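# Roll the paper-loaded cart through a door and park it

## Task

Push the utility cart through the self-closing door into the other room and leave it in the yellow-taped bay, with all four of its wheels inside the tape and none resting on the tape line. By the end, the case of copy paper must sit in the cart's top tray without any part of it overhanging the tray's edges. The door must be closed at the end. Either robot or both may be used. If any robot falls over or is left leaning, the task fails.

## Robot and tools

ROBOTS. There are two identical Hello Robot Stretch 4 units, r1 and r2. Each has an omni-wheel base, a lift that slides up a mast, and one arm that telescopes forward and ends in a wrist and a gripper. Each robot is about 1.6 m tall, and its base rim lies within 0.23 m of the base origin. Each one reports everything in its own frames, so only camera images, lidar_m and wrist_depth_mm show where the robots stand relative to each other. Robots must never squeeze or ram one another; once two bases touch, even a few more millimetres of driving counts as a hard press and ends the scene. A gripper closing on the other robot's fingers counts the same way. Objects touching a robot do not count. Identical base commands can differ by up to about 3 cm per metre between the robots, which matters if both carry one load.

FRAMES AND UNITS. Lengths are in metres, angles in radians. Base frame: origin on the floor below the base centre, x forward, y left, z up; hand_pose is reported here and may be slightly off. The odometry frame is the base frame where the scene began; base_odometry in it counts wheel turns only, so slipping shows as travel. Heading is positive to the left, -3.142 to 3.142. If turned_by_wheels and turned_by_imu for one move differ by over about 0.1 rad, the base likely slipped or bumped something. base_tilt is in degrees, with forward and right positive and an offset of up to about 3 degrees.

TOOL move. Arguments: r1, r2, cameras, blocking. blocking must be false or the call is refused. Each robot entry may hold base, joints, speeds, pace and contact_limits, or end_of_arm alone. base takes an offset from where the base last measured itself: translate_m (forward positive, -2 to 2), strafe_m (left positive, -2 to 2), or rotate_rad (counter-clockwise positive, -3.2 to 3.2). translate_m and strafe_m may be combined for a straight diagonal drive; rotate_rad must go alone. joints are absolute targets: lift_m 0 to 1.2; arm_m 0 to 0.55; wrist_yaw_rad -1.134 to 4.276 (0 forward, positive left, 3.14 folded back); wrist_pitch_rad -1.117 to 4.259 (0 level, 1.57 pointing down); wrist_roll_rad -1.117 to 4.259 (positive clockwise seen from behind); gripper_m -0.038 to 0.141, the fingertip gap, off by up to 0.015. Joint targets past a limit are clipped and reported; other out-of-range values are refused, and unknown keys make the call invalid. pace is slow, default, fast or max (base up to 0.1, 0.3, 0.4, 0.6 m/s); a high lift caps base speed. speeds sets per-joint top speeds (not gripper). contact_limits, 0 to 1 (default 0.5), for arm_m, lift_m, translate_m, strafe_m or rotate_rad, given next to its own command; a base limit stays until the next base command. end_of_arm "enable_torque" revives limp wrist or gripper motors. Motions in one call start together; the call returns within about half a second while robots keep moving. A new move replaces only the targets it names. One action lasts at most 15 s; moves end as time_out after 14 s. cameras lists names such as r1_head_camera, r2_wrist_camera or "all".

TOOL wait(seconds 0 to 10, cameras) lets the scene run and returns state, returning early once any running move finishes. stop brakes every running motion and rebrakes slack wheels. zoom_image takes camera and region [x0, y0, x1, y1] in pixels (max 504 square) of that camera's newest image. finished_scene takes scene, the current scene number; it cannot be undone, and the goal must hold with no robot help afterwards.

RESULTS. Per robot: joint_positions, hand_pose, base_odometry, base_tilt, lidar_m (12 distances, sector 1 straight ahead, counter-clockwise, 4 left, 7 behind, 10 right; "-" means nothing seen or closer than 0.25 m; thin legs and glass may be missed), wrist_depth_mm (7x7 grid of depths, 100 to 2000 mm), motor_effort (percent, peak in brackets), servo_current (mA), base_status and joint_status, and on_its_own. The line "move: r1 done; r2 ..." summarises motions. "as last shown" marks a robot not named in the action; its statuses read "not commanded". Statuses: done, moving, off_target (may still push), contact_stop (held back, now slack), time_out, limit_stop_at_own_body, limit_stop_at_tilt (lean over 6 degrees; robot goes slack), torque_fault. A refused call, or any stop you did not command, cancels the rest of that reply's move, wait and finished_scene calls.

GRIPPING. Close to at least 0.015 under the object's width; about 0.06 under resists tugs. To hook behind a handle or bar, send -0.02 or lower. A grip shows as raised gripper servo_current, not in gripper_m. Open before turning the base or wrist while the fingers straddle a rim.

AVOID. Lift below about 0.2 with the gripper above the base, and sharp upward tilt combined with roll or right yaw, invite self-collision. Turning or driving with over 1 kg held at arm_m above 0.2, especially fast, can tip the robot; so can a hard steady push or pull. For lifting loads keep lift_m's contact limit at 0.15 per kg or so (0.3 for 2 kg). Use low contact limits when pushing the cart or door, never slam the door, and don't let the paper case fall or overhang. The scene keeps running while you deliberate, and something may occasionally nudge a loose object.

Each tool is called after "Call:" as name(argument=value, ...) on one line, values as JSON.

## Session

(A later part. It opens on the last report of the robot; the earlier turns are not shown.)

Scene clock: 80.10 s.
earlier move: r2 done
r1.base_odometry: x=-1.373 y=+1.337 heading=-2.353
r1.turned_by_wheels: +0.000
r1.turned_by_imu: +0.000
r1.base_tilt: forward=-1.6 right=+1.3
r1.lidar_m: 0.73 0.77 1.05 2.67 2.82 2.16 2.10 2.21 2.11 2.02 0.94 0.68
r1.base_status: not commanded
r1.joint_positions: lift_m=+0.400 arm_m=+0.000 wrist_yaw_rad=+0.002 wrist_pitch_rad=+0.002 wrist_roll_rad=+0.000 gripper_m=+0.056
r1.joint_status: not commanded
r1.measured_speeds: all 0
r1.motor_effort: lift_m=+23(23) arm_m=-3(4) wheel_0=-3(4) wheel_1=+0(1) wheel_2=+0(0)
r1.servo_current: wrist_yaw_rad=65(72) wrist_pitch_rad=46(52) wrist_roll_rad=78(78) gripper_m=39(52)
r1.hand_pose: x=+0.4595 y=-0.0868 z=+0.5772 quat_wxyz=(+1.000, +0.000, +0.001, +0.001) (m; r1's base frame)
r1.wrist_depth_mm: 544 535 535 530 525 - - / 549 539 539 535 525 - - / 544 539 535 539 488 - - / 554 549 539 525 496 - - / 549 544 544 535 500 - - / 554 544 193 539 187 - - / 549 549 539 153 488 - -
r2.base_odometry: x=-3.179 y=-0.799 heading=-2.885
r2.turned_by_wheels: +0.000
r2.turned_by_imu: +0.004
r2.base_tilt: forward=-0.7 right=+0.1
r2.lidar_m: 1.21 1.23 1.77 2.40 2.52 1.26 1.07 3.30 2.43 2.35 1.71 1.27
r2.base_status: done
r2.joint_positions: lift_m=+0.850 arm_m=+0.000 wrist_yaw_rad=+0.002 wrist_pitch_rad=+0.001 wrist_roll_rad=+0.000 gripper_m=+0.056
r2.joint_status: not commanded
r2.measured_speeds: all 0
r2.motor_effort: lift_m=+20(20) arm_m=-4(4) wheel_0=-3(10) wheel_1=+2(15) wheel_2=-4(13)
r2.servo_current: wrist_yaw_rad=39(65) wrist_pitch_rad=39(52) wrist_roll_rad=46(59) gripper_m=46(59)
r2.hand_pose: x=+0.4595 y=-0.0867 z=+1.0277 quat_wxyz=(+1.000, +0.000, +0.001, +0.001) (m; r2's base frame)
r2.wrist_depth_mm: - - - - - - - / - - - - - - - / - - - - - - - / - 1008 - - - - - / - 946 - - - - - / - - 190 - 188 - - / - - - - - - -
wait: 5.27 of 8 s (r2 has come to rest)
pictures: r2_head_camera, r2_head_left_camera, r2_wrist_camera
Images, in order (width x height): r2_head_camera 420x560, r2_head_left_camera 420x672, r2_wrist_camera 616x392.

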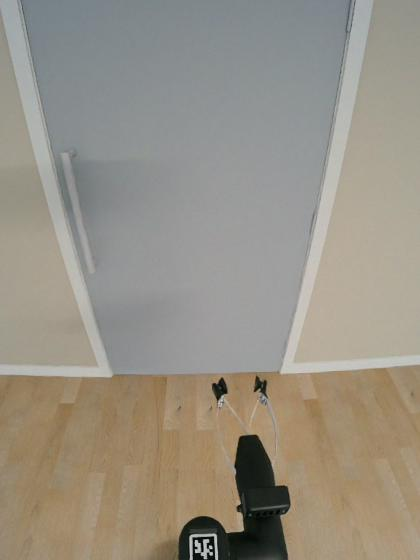

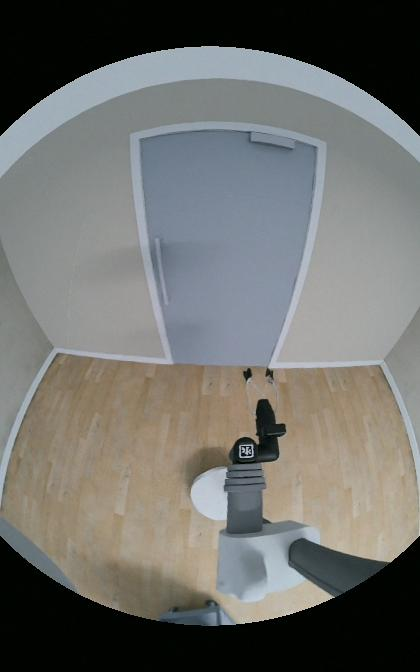

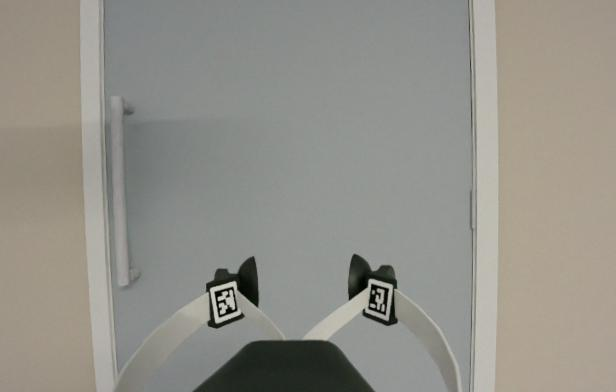

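Call:
move(blocking=false, r1={"base":{"strafe_m":0.15},"joints":{"lift_m":0.3,"gripper_m":0.0}}, r2={"base":{"translate_m":0.5,"strafe_m":0.455},"joints":{"gripper_m":0.1}})

Call:
wait(seconds=2.5)

Call:
wait(seconds=2.5, cameras=["r1_wrist_camera","r2_wrist_camera"])

Scene clock: 89.37 s.
move: r1 moving; r2 moving
r1.base_odometry: x=-1.347 y=+1.311 heading=-2.353
r1.turned_by_wheels: +0.000
r1.turned_by_imu: +0.000
r1.base_tilt: forward=-1.6 right=+1.3
r1.lidar_m: 0.75 0.78 1.04 2.63 2.77 2.19 2.09 2.24 2.14 2.06 0.93 0.65
r1.base_status: strafe_m moving
r1.joint_positions: lift_m=+0.362 arm_m=+0.000 wrist_yaw_rad=+0.002 wrist_pitch_rad=+0.002 wrist_roll_rad=+0.000 gripper_m=+0.037
r1.joint_status: lift_m moving; gripper_m moving
r1.measured_speeds: translate_m=+0.000 strafe_m=+0.140 rotate_rad=+0.003 lift_m=-0.146 arm_m=+0.000 wrist_yaw_rad=+0.000 wrist_pitch_rad=+0.000 wrist_roll_rad=+0.000
r1.motor_effort: lift_m=+12(22) arm_m=-3(4) wheel_0=-7(12) wheel_1=+11(11) wheel_2=+0(1)
r1.servo_current: wrist_yaw_rad=39(59) wrist_pitch_rad=33(52) wrist_roll_rad=39(65) gripper_m=117(117)
r1.hand_pose: x=+0.4595 y=-0.0868 z=+0.5401 quat_wxyz=(+1.000, +0.000, +0.001, +0.001) (m; r1's base frame)
r1.wrist_depth_mm: 539 539 535 535 525 - - / 544 539 539 535 525 - - / 549 544 530 539 530 - - / 549 539 535 525 530 - - / 544 544 544 539 535 - - / 549 544 193 539 189 - - / 549 549 549 158 500 - -
r2.base_odometry: x=-3.197 y=-0.826 heading=-2.885
r2.turned_by_wheels: +0.000
r2.turned_by_imu: +0.000
r2.base_tilt: forward=-0.7 right=+0.1
r2.lidar_m: 1.18 1.21 1.76 2.39 2.51 1.35 1.10 3.31 2.47 2.36 1.68 1.25
r2.base_status: translate_m moving; strafe_m moving
r2.joint_positions: lift_m=+0.850 arm_m=+0.000 wrist_yaw_rad=+0.002 wrist_pitch_rad=+0.001 wrist_roll_rad=+0.000 gripper_m=+0.075
r2.joint_status: gripper_m moving
r2.measured_speeds: translate_m=+0.094 strafe_m=+0.084 rotate_rad=+0.004 lift_m=+0.000 arm_m=+0.000 wrist_yaw_rad=+0.000 wrist_pitch_rad=+0.000 wrist_roll_rad=+0.000
r2.motor_effort: lift_m=+20(20) arm_m=-4(4) wheel_0=-4(7) wheel_1=+10(12) wheel_2=-11(13)
r2.servo_current: wrist_yaw_rad=52(52) wrist_pitch_rad=46(46) wrist_roll_rad=46(59) gripper_m=98(98)
r2.hand_pose: x=+0.4595 y=-0.0867 z=+1.0277 quat_wxyz=(+1.000, +0.000, +0.001, +0.001) (m; r2's base frame)
r2.wrist_depth_mm: - - - - - - - / - - - - - - - / - - - - - - - / - 931 - - - - - / - 991 - - - - - / - - 189 - 187 - - / - - - - - - -
pictures: none

Scene clock: 90.60 s.
earlier move: r1 done; r2 moving
r1.base_odometry: x=-1.267 y=+1.231 heading=-2.353
r1.turned_by_wheels: +0.000
r1.turned_by_imu: +0.001
r1.base_tilt: forward=-1.6 right=+1.3
r1.lidar_m: 0.73 0.79 0.98 2.53 2.65 2.15 2.10 2.26 2.25 2.19 0.95 0.74
r1.base_status: done
r1.joint_positions: lift_m=+0.300 arm_m=+0.000 wrist_yaw_rad=+0.002 wrist_pitch_rad=+0.002 wrist_roll_rad=+0.000 gripper_m=+0.001
r1.joint_status: all done
r1.measured_speeds: all 0
r1.motor_effort: lift_m=+12(22) arm_m=-4(4) wheel_0=-2(12) wheel_1=+1(11) wheel_2=+0(2)
r1.servo_current: wrist_yaw_rad=39(59) wrist_pitch_rad=39(52) wrist_roll_rad=39(72) gripper_m=52(124)
r1.hand_pose: x=+0.4595 y=-0.0868 z=+0.4781 quat_wxyz=(+1.000, +0.000, +0.001, +0.001) (m; r1's base frame)
r1.wrist_depth_mm: 544 539 539 535 530 521 - / 554 544 535 535 530 530 449 / 544 539 539 539 530 525 455 / 554 544 539 535 530 530 459 / 554 549 544 535 530 525 455 / 554 549 544 202 535 535 459 / 559 554 188 164 156 504 -
r2.base_odometry: x=-3.370 y=-1.092 heading=-2.885
r2.turned_by_wheels: +0.000
r2.turned_by_imu: +0.001
r2.base_tilt: forward=-0.6 right=+0.1
r2.lidar_m: 0.96 1.00 1.44 2.17 2.25 3.17 1.35 1.83 2.68 2.59 1.38 1.02
r2.base_status: translate_m moving; strafe_m moving
r2.joint_positions: lift_m=+0.850 arm_m=+0.000 wrist_yaw_rad=+0.002 wrist_pitch_rad=+0.001 wrist_roll_rad=+0.000 gripper_m=+0.100
r2.joint_status: all done
r2.measured_speeds: translate_m=+0.223 strafe_m=+0.203 rotate_rad=-0.004 lift_m=+0.000 arm_m=+0.000 wrist_yaw_rad=+0.000 wrist_pitch_rad=+0.000 wrist_roll_rad=+0.000
r2.motor_effort: lift_m=+20(20) arm_m=-4(4) wheel_0=-3(10) wheel_1=+9(12) wheel_2=-7(13)
r2.servo_current: wrist_yaw_rad=52(52) wrist_pitch_rad=39(52) wrist_roll_rad=52(59) gripper_m=46(98)
r2.hand_pose: x=+0.4595 y=-0.0867 z=+1.0277 quat_wxyz=(+1.000, +0.000, +0.001, +0.001) (m; r2's base frame)
r2.wrist_depth_mm: - 759 - - - - - / - 691 - - - - - / - - - - - - - / - - - - - - - / - - - - - - - / - 699 187 - 186 - - / - - - - - - -
wait: 1.23 of 2.5 s (r1 has come to rest)
pictures: none

Scene clock: 92.57 s.
earlier move: r2 done
r1.base_odometry: x=-1.267 y=+1.231 heading=-2.353
r1.turned_by_wheels: +0.000
r1.turned_by_imu: +0.000
r1.base_tilt: forward=-1.6 right=+1.3
r1.lidar_m: 0.74 0.79 1.01 2.52 2.65 2.16 2.07 2.21 2.25 2.20 0.94 0.75
r1.base_status: done
r1.joint_positions: lift_m=+0.300 arm_m=+0.000 wrist_yaw_rad=+0.002 wrist_pitch_rad=+0.002 wrist_roll_rad=+0.000 gripper_m=+0.001
r1.joint_status: all done
r1.measured_speeds: all 0
r1.motor_effort: lift_m=+12(22) arm_m=-4(4) wheel_0=-2(12) wheel_1=+1(11) wheel_2=+0(2)
r1.servo_current: wrist_yaw_rad=52(72) wrist_pitch_rad=39(52) wrist_roll_rad=59(72) gripper_m=46(124)
r1.hand_pose: x=+0.4595 y=-0.0868 z=+0.4781 quat_wxyz=(+1.000, +0.000, +0.001, +0.001) (m; r1's base frame)
r1.wrist_depth_mm: 549 544 539 535 530 525 - / 549 544 535 535 530 521 445 / 549 549 544 535 530 525 452 / 549 549 549 539 530 530 452 / 559 544 544 539 535 530 455 / 559 549 544 202 530 530 459 / 554 554 187 164 156 500 -
r2.base_odometry: x=-3.548 y=-1.366 heading=-2.885
r2.turned_by_wheels: +0.000
r2.turned_by_imu: +0.001
r2.base_tilt: forward=-0.6 right=+0.0
r2.lidar_m: 0.65 0.77 1.07 1.95 2.05 2.81 1.66 1.65 2.91 2.76 1.05 0.80
r2.base_status: done
r2.joint_positions: lift_m=+0.850 arm_m=+0.000 wrist_yaw_rad=+0.002 wrist_pitch_rad=+0.001 wrist_roll_rad=+0.000 gripper_m=+0.100
r2.joint_status: all done
r2.measured_speeds: all 0
r2.motor_effort: lift_m=+20(20) arm_m=-4(4) wheel_0=-4(10) wheel_1=+2(12) wheel_2=-4(13)
r2.servo_current: wrist_yaw_rad=52(65) wrist_pitch_rad=46(52) wrist_roll_rad=52(59) gripper_m=52(98)
r2.hand_pose: x=+0.4595 y=-0.0867 z=+1.0277 quat_wxyz=(+1.000, +0.000, +0.001, +0.001) (m; r2's base frame)
r2.wrist_depth_mm: - - 504 - - - - / - - 504 - - - - / - - 508 - - - - / - - 512 - - - - / - - 512 - - - - / - - 195 - 185 - - / - 153 525 - - - -
wait: 1.97 of 2.5 s (r2 has come to rest)
pictures: r1_wrist_camera, r2_wrist_camera
Images, in order (width x height): r1_wrist_camera 616x392, r2_wrist_camera 616x392.

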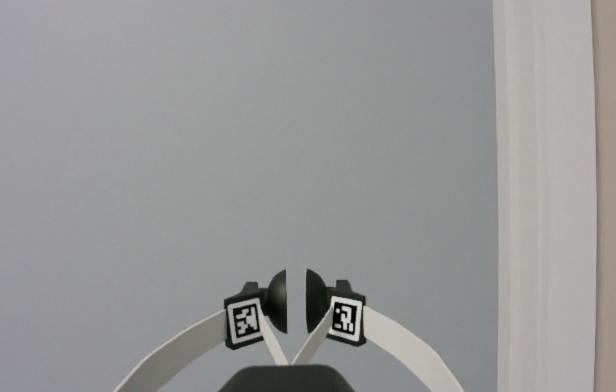

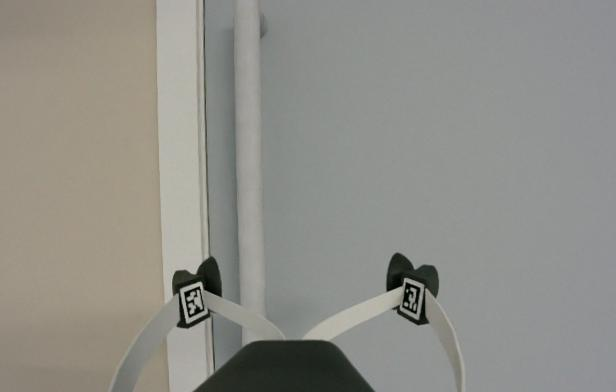

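Call:
move(blocking=false, r2={"base":{"translate_m":0.22,"strafe_m":0.066}})

Call:
wait(seconds=3, cameras=["r2_wrist_camera"])

Scene clock: 97.67 s.
move: r2 moving
r1: as last shown
r1.lidar_m: 0.74 0.78 1.02 2.54 2.65 2.17 2.09 2.25 2.28 2.19 0.95 0.73
r1.motor_effort: lift_m=+12(13) arm_m=-4(4) wheel_0=-2(2) wheel_1=+1(1) wheel_2=+0(0)
r1.servo_current: wrist_yaw_rad=52(65) wrist_pitch_rad=46(46) wrist_roll_rad=52(52) gripper_m=46(52)
r1.wrist_depth_mm: 549 549 539 530 530 521 - / 549 544 539 535 530 530 445 / 544 544 544 544 530 525 452 / 554 549 549 539 535 525 452 / 554 554 539 535 539 530 452 / 549 549 544 203 530 530 455 / 554 554 187 163 155 496 -
r2.base_odometry: x=-3.575 y=-1.383 heading=-2.885
r2.turned_by_wheels: +0.000
r2.turned_by_imu: +0.001
r2.base_tilt: forward=-0.7 right=+0.1
r2.lidar_m: 0.65 0.76 1.04 1.92 2.03 2.82 1.67 1.67 2.92 2.67 1.02 0.72
r2.base_status: translate_m moving; strafe_m moving
r2.joint_positions: lift_m=+0.850 arm_m=+0.000 wrist_yaw_rad=+0.002 wrist_pitch_rad=+0.001 wrist_roll_rad=+0.000 gripper_m=+0.100
r2.joint_status: not commanded
r2.measured_speeds: translate_m=+0.122 strafe_m=+0.038 rotate_rad=-0.001 lift_m=+0.000 arm_m=+0.000 wrist_yaw_rad=+0.000 wrist_pitch_rad=+0.000 wrist_roll_rad=+0.000
r2.motor_effort: lift_m=+20(20) arm_m=-4(4) wheel_0=+5(6) wheel_1=+9(10) wheel_2=-13(13)
r2.servo_current: wrist_yaw_rad=46(59) wrist_pitch_rad=46(46) wrist_roll_rad=59(59) gripper_m=52(52)
r2.hand_pose: x=+0.4595 y=-0.0867 z=+1.0277 quat_wxyz=(+1.000, +0.000, +0.001, +0.001) (m; r2's base frame)
r2.wrist_depth_mm: - - 415 - - - - / - 480 477 - - - - / - 488 413 - - - - / - 484 484 - - - - / - - 418 - - - - / - - 195 - 185 - - / - 137 496 - - - -
pictures: none

Scene clock: 99.33 s.
earlier move: r2 done
r1.base_odometry: x=-1.267 y=+1.231 heading=-2.353
r1.turned_by_wheels: +0.000
r1.turned_by_imu: +0.000
r1.base_tilt: forward=-1.6 right=+1.3
r1.lidar_m: 0.75 0.79 0.99 2.52 2.66 2.17 2.10 2.23 2.25 2.17 0.96 0.75
r1.base_status: not commanded
r1.joint_positions: lift_m=+0.300 arm_m=+0.000 wrist_yaw_rad=+0.002 wrist_pitch_rad=+0.002 wrist_roll_rad=+0.000 gripper_m=+0.001
r1.joint_status: not commanded
r1.measured_speeds: all 0
r1.motor_effort: lift_m=+12(13) arm_m=-4(4) wheel_0=-2(3) wheel_1=+1(2) wheel_2=+0(0)
r1.servo_current: wrist_yaw_rad=33(65) wrist_pitch_rad=39(52) wrist_roll_rad=33(65) gripper_m=52(52)
r1.hand_pose: x=+0.4595 y=-0.0868 z=+0.4781 quat_wxyz=(+1.000, +0.000, +0.001, +0.001) (m; r1's base frame)
r1.wrist_depth_mm: 549 539 535 535 530 521 - / 544 544 535 530 530 525 449 / 554 544 544 539 530 530 449 / 554 549 544 544 539 530 455 / 554 549 539 535 535 530 455 / 559 549 549 203 535 530 462 / 554 554 187 164 155 496 -
r2.base_odometry: x=-3.744 y=-1.485 heading=-2.885
r2.turned_by_wheels: +0.000
r2.turned_by_imu: +0.001
r2.base_tilt: forward=-0.7 right=+0.1
r2.lidar_m: 0.44 0.55 0.78 1.87 1.98 2.74 1.88 1.85 3.00 1.97 0.74 0.54
r2.base_status: done
r2.joint_positions: lift_m=+0.850 arm_m=+0.000 wrist_yaw_rad=+0.002 wrist_pitch_rad=+0.001 wrist_roll_rad=+0.000 gripper_m=+0.100
r2.joint_status: not commanded
r2.measured_speeds: all 0
r2.motor_effort: lift_m=+20(20) arm_m=-4(4) wheel_0=+3(10) wheel_1=+3(10) wheel_2=-2(14)
r2.servo_current: wrist_yaw_rad=39(65) wrist_pitch_rad=39(52) wrist_roll_rad=52(59) gripper_m=52(59)
r2.hand_pose: x=+0.4595 y=-0.0867 z=+1.0277 quat_wxyz=(+1.000, +0.000, +0.001, +0.001) (m; r2's base frame)
r2.wrist_depth_mm: 306 289 298 293 290 286 282 / 307 291 301 229 291 287 285 / 309 293 301 229 294 289 286 / 310 294 303 228 294 291 289 / 312 294 304 228 297 291 290 / 315 297 200 224 195 294 291 / 317 300 298 - 298 296 293
wait: 1.67 of 3 s (r2 has come to rest)
pictures: r2_wrist_camera
Images, in order (width x height): r2_wrist_camera 616x392.

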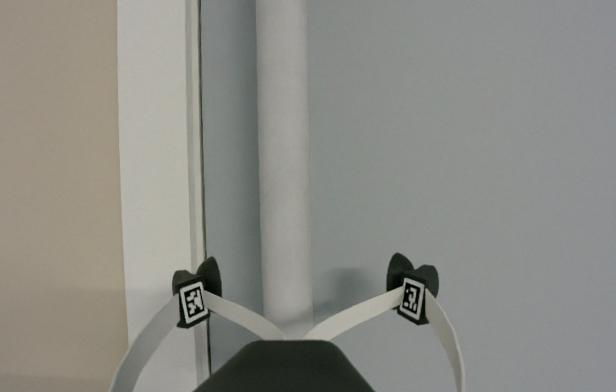

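Call:
move(blocking=false, r2={"base":{"translate_m":0.045,"strafe_m":0.011},"pace":"slow"})

Call:
wait(seconds=2)

Call:
move(blocking=false, r2={"joints":{"gripper_m":-0.035}})

Call:
wait(seconds=2.5, cameras=["r2_wrist_camera"])

Scene clock: 106.90 s.
move: r2 moving
r1: as last shown
r1.base_tilt: forward=-1.5 right=+1.2
r1.lidar_m: 0.75 0.80 1.00 2.52 2.65 2.19 2.08 2.20 2.27 2.19 0.95 0.74
r1.servo_current: wrist_yaw_rad=52(65) wrist_pitch_rad=46(46) wrist_roll_rad=52(72) gripper_m=39(52)
r1.wrist_depth_mm: 549 539 535 535 535 525 - / 549 539 539 535 530 521 445 / 554 544 544 530 535 525 452 / 554 544 544 539 535 530 455 / 559 549 539 544 535 530 459 / 564 549 544 203 535 535 455 / 559 549 187 163 156 496 -
r2.base_odometry: x=-3.755 y=-1.491 heading=-2.885
r2.turned_by_wheels: +0.000
r2.turned_by_imu: +0.001
r2.base_tilt: forward=-0.7 right=+0.0
r2.lidar_m: 0.44 0.52 0.73 1.85 1.94 2.75 1.86 1.87 2.98 1.94 0.75 0.53
r2.base_status: translate_m moving; strafe_m moving
r2.joint_positions: lift_m=+0.850 arm_m=+0.000 wrist_yaw_rad=+0.002 wrist_pitch_rad=+0.001 wrist_roll_rad=+0.000 gripper_m=+0.100
r2.joint_status: not commanded
r2.measured_speeds: translate_m=+0.049 strafe_m=+0.013 rotate_rad=+0.001 lift_m=+0.000 arm_m=+0.000 wrist_yaw_rad=+0.000 wrist_pitch_rad=+0.000 wrist_roll_rad=+0.000
r2.motor_effort: lift_m=+20(20) arm_m=-4(4) wheel_0=+5(8) wheel_1=+6(8) wheel_2=-9(9)
r2.servo_current: wrist_yaw_rad=59(59) wrist_pitch_rad=39(46) wrist_roll_rad=52(59) gripper_m=52(52)
r2.hand_pose: x=+0.4595 y=-0.0867 z=+1.0277 quat_wxyz=(+1.000, +0.000, +0.001, +0.001) (m; r2's base frame)
r2.wrist_depth_mm: 297 278 286 211 279 277 272 / 296 278 289 281 281 277 276 / 297 279 290 212 283 279 277 / 300 282 291 211 283 281 278 / 303 283 293 213 285 282 279 / 304 286 199 210 195 283 281 / 304 289 287 - 289 285 282
pictures: none

Scene clock: 108.03 s.
earlier move: r2 done
r1.base_odometry: x=-1.267 y=+1.231 heading=-2.353
r1.turned_by_wheels: +0.000
r1.turned_by_imu: +0.000
r1.base_tilt: forward=-1.7 right=+1.3
r1.lidar_m: 0.74 0.80 0.98 2.53 2.68 2.18 2.10 2.23 2.24 2.18 0.95 0.76
r1.base_status: not commanded
r1.joint_positions: lift_m=+0.300 arm_m=+0.000 wrist_yaw_rad=+0.002 wrist_pitch_rad=+0.002 wrist_roll_rad=+0.000 gripper_m=+0.001
r1.joint_status: not commanded
r1.measured_speeds: all 0
r1.motor_effort: lift_m=+12(13) arm_m=-4(4) wheel_0=-2(3) wheel_1=+1(2) wheel_2=+0(0)
r1.servo_current: wrist_yaw_rad=39(65) wrist_pitch_rad=46(46) wrist_roll_rad=59(72) gripper_m=46(52)
r1.hand_pose: x=+0.4595 y=-0.0868 z=+0.4781 quat_wxyz=(+1.000, +0.000, +0.001, +0.001) (m; r1's base frame)
r1.wrist_depth_mm: 549 544 539 535 530 521 - / 549 549 539 535 530 521 445 / 554 549 544 535 535 525 455 / 554 544 539 535 539 521 455 / 559 544 544 544 535 525 455 / 554 549 544 202 535 530 455 / 554 554 187 164 156 496 -
r2.base_odometry: x=-3.784 y=-1.507 heading=-2.885
r2.turned_by_wheels: +0.000
r2.turned_by_imu: +0.000
r2.base_tilt: forward=-0.7 right=+0.1
r2.lidar_m: 0.39 0.50 0.72 1.86 1.98 2.73 1.93 1.91 3.00 1.80 0.70 0.50
r2.base_status: done
r2.joint_positions: lift_m=+0.850 arm_m=+0.000 wrist_yaw_rad=+0.002 wrist_pitch_rad=+0.001 wrist_roll_rad=+0.000 gripper_m=+0.100
r2.joint_status: not commanded
r2.measured_speeds: all 0
r2.motor_effort: lift_m=+20(20) arm_m=-4(4) wheel_0=+3(8) wheel_1=+5(8) wheel_2=-6(9)
r2.servo_current: wrist_yaw_rad=39(59) wrist_pitch_rad=39(46) wrist_roll_rad=59(59) gripper_m=52(59)
r2.hand_pose: x=+0.4595 y=-0.0867 z=+1.0277 quat_wxyz=(+1.000, +0.000, +0.001, +0.001) (m; r2's base frame)
r2.wrist_depth_mm: 260 244 254 172 247 244 241 / 263 245 255 178 248 245 243 / 263 248 257 178 250 248 244 / 266 248 258 178 251 248 245 / 266 250 259 177 253 250 248 / 270 252 204 177 196 252 249 / 271 253 263 - 254 253 249
wait: 1.13 of 2 s (r2 has come to rest)
pictures: none

Scene clock: 108.53 s.
move: r2 moving
r1: as last shown
r1.base_tilt: forward=-1.6 right=+1.3
r1.lidar_m: 0.73 0.77 0.98 2.52 2.67 2.17 2.10 2.22 2.26 2.17 0.94 0.75
r1.motor_effort: lift_m=+12(13) arm_m=-4(4) wheel_0=-2(2) wheel_1=+1(1) wheel_2=+0(0)
r1.servo_current: wrist_yaw_rad=59(65) wrist_pitch_rad=46(52) wrist_roll_rad=52(59) gripper_m=52(52)
r1.wrist_depth_mm: 554 544 539 530 525 525 - / 549 544 544 539 535 525 442 / 544 554 544 535 530 525 449 / 559 544 544 539 535 530 452 / 554 554 544 544 539 525 455 / 554 554 544 202 530 535 455 / 564 554 188 164 155 500 -
r2.base_odometry: x=-3.784 y=-1.507 heading=-2.885
r2.turned_by_wheels: +0.000
r2.turned_by_imu: +0.000
r2.base_tilt: forward=-0.7 right=+0.1
r2.lidar_m: 0.43 0.49 0.70 1.85 1.95 2.71 1.91 1.90 2.99 1.82 0.70 0.48
r2.base_status: not commanded
r2.joint_positions: lift_m=+0.850 arm_m=+0.000 wrist_yaw_rad=+0.002 wrist_pitch_rad=+0.001 wrist_roll_rad=+0.000 gripper_m=+0.083
r2.joint_status: gripper_m moving
r2.measured_speeds: all 0
r2.motor_effort: lift_m=+20(20) arm_m=-4(4) wheel_0=+3(4) wheel_1=+5(5) wheel_2=-7(7)
r2.servo_current: wrist_yaw_rad=52(52) wrist_pitch_rad=39(46) wrist_roll_rad=39(59) gripper_m=104(104)
r2.hand_pose: x=+0.4595 y=-0.0867 z=+1.0277 quat_wxyz=(+1.000, +0.000, +0.001, +0.001) (m; r2's base frame)
r2.wrist_depth_mm: 262 243 254 173 248 244 242 / 263 246 256 178 248 245 244 / 263 247 256 178 251 247 244 / 265 248 259 178 252 248 246 / 268 250 259 177 252 251 247 / 270 253 198 177 193 251 249 / 271 253 263 - 256 251 251
pictures: none

Scene clock: 110.07 s.
earlier move: r2 done
r1.base_odometry: x=-1.267 y=+1.231 heading=-2.353
r1.turned_by_wheels: +0.000
r1.turned_by_imu: +0.000
r1.base_tilt: forward=-1.6 right=+1.3
r1.lidar_m: 0.73 0.81 0.99 2.53 2.67 2.17 2.08 2.22 2.27 2.16 0.96 0.74
r1.base_status: not commanded
r1.joint_positions: lift_m=+0.300 arm_m=+0.000 wrist_yaw_rad=+0.002 wrist_pitch_rad=+0.002 wrist_roll_rad=+0.000 gripper_m=+0.001
r1.joint_status: not commanded
r1.measured_speeds: all 0
r1.motor_effort: lift_m=+12(13) arm_m=-4(4) wheel_0=-2(3) wheel_1=+1(1) wheel_2=+0(0)
r1.servo_current: wrist_yaw_rad=33(78) wrist_pitch_rad=46(52) wrist_roll_rad=59(65) gripper_m=39(52)
r1.hand_pose: x=+0.4595 y=-0.0868 z=+0.4781 quat_wxyz=(+1.000, +0.000, +0.001, +0.001) (m; r1's base frame)
r1.wrist_depth_mm: 549 544 539 544 539 530 - / 554 549 544 539 530 539 445 / 554 549 549 544 535 535 449 / 554 559 544 544 544 535 455 / 559 559 559 539 544 539 455 / 564 559 549 204 539 539 455 / 559 564 187 164 156 496 -
r2.base_odometry: x=-3.784 y=-1.507 heading=-2.885
r2.turned_by_wheels: +0.000
r2.turned_by_imu: +0.000
r2.base_tilt: forward=-0.6 right=+0.1
r2.lidar_m: 0.38 0.51 0.73 1.87 1.96 2.74 1.93 1.92 3.00 1.78 0.70 0.47
r2.base_status: not commanded
r2.joint_positions: lift_m=+0.850 arm_m=+0.000 wrist_yaw_rad=+0.004 wrist_pitch_rad=+0.001 wrist_roll_rad=+0.000 gripper_m=-0.033
r2.joint_status: all done
r2.measured_speeds: all 0
r2.motor_effort: lift_m=+20(20) arm_m=-4(4) wheel_0=-3(4) wheel_1=+1(5) wheel_2=+6(7)
r2.servo_current: wrist_yaw_rad=52(59) wrist_pitch_rad=33(46) wrist_roll_rad=52(59) gripper_m=150(358)
r2.hand_pose: x=+0.4597 y=-0.0863 z=+1.0277 quat_wxyz=(+1.000, +0.000, +0.001, +0.002) (m; r2's base frame)
r2.wrist_depth_mm: 259 243 243 161 238 234 230 / 262 244 245 163 238 236 232 / 263 246 245 165 239 237 234 / 265 246 247 166 241 237 236 / 265 248 249 166 243 239 236 / 267 250 186 166 178 240 239 / 270 251 253 - 245 241 240
wait: 1.53 of 2.5 s (r2 has come to rest)
pictures: r2_wrist_camera
Images, in order (width x height): r2_wrist_camera 616x392.

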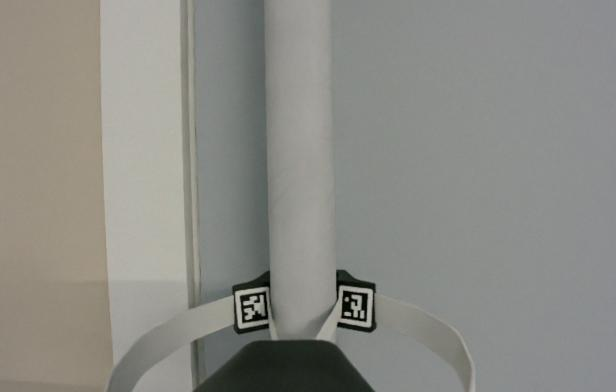

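Call:
move(blocking=false, r2={"base":{"translate_m":-0.3,"strafe_m":-0.03},"pace":"slow","contact_limits":{"translate_m":0.6}})

Call:
wait(seconds=5, cameras=["r2_wrist_camera","r2_head_camera"])

Scene clock: 114.53 s.
move: r2 moving
r1: as last shown
r1.base_tilt: forward=-1.5 right=+1.3
r1.lidar_m: 0.76 0.79 1.00 2.51 2.65 2.16 2.09 2.23 2.27 2.18 0.93 0.75
r1.motor_effort: lift_m=+12(12) arm_m=-3(4) wheel_0=-2(2) wheel_1=+1(1) wheel_2=+0(0)
r1.servo_current: wrist_yaw_rad=39(65) wrist_pitch_rad=39(52) wrist_roll_rad=52(65) gripper_m=46(52)
r1.wrist_depth_mm: 554 549 549 554 544 539 - / 559 554 554 549 549 549 449 / 559 554 554 544 554 544 449 / 559 559 554 544 544 549 455 / 564 554 554 554 544 554 455 / 564 554 554 203 549 559 455 / 564 559 188 164 155 500 -
r2.base_odometry: x=-3.773 y=-1.503 heading=-2.884
r2.turned_by_wheels: +0.000
r2.turned_by_imu: +0.001
r2.base_tilt: forward=-0.6 right=+0.1
r2.lidar_m: 0.39 0.52 0.74 1.85 1.98 2.66 1.92 1.90 2.96 1.84 0.70 0.48
r2.base_status: translate_m moving; strafe_m moving
r2.joint_positions: lift_m=+0.850 arm_m=+0.000 wrist_yaw_rad=+0.004 wrist_pitch_rad=+0.001 wrist_roll_rad=+0.000 gripper_m=-0.033
r2.joint_status: not commanded
r2.measured_speeds: translate_m=-0.049 strafe_m=-0.004 rotate_rad=-0.003 lift_m=+0.000 arm_m=+0.000 wrist_yaw_rad=+0.000 wrist_pitch_rad=+0.000 wrist_roll_rad=+0.000
r2.motor_effort: lift_m=+20(20) arm_m=-4(4) wheel_0=-11(11) wheel_1=-10(10) wheel_2=+19(20)
r2.servo_current: wrist_yaw_rad=46(52) wrist_pitch_rad=39(52) wrist_roll_rad=39(59) gripper_m=150(156)
r2.contact_limits: translate_m 0.6
r2.hand_pose: x=+0.4597 y=-0.0862 z=+1.0277 quat_wxyz=(+1.000, +0.000, +0.001, +0.002) (m; r2's base frame)
r2.wrist_depth_mm: 270 253 244 162 237 235 232 / 272 253 244 163 239 236 234 / 273 255 246 164 241 238 235 / 277 257 247 165 242 239 237 / 277 258 249 166 243 241 238 / 279 260 186 166 179 242 238 / 281 276 252 - 246 242 241
pictures: none

Scene clock: 118.33 s.
earlier move: r2 done
r1.base_odometry: x=-1.267 y=+1.231 heading=-2.353
r1.turned_by_wheels: +0.000
r1.turned_by_imu: +0.000
r1.base_tilt: forward=-1.6 right=+1.2
r1.lidar_m: 0.93 0.93 1.01 2.53 2.66 2.16 2.08 2.24 2.27 2.19 0.96 0.74
r1.base_status: not commanded
r1.joint_positions: lift_m=+0.300 arm_m=+0.000 wrist_yaw_rad=+0.002 wrist_pitch_rad=+0.002 wrist_roll_rad=+0.000 gripper_m=+0.001
r1.joint_status: not commanded
r1.measured_speeds: all 0
r1.motor_effort: lift_m=+12(13) arm_m=-4(4) wheel_0=-2(3) wheel_1=+1(2) wheel_2=+0(0)
r1.servo_current: wrist_yaw_rad=52(72) wrist_pitch_rad=39(52) wrist_roll_rad=52(72) gripper_m=46(59)
r1.hand_pose: x=+0.4595 y=-0.0868 z=+0.4781 quat_wxyz=(+1.000, +0.000, +0.001, +0.001) (m; r1's base frame)
r1.wrist_depth_mm: - - - - - - - / - - - - - - 449 / - - - - - - 452 / - - - - - - 455 / - - - - - - 455 / - - 187 202 181 1118 459 / - 132 158 145 144 500 -
r2.base_odometry: x=-3.503 y=-1.402 heading=-2.885
r2.turned_by_wheels: -0.001
r2.turned_by_imu: -0.202
r2.base_tilt: forward=-0.6 right=+0.1
r2.lidar_m: 0.41 0.75 0.90 1.73 1.86 2.28 - 1.68 3.23 2.91 1.30 0.51
r2.base_status: done
r2.joint_positions: lift_m=+0.850 arm_m=+0.000 wrist_yaw_rad=+0.001 wrist_pitch_rad=+0.001 wrist_roll_rad=+0.000 gripper_m=-0.033
r2.joint_status: not commanded
r2.measured_speeds: all 0
r2.motor_effort: lift_m=+20(20) arm_m=-5(5) wheel_0=-12(25) wheel_1=-7(11) wheel_2=+14(21)
r2.servo_current: wrist_yaw_rad=52(59) wrist_pitch_rad=46(52) wrist_roll_rad=39(59) gripper_m=137(156)
r2.contact_limits: translate_m 0.6
r2.hand_pose: x=+0.4594 y=-0.0873 z=+1.0277 quat_wxyz=(+1.000, +0.000, +0.001, +0.000) (m; r2's base frame)
r2.wrist_depth_mm: 477 209 223 164 282 327 384 / 477 210 224 163 283 329 375 / 477 211 224 165 285 330 384 / 484 212 224 165 293 332 387 / 480 212 226 166 293 334 392 / - 213 185 167 179 336 384 / - 124 224 - 301 324 387
wait: 3.80 of 5 s (r2 has come to rest)
pictures: r2_head_camera, r2_wrist_camera
Images, in order (width x height): r2_head_camera 420x560, r2_wrist_camera 616x392.

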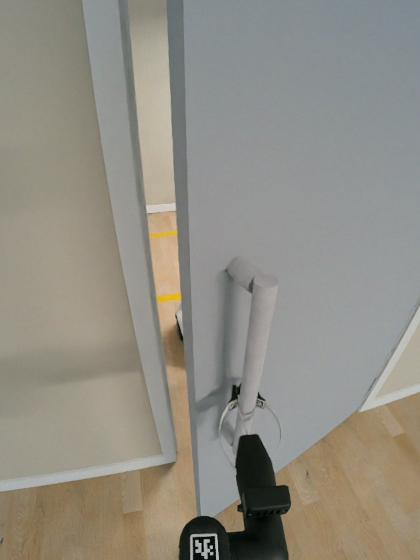

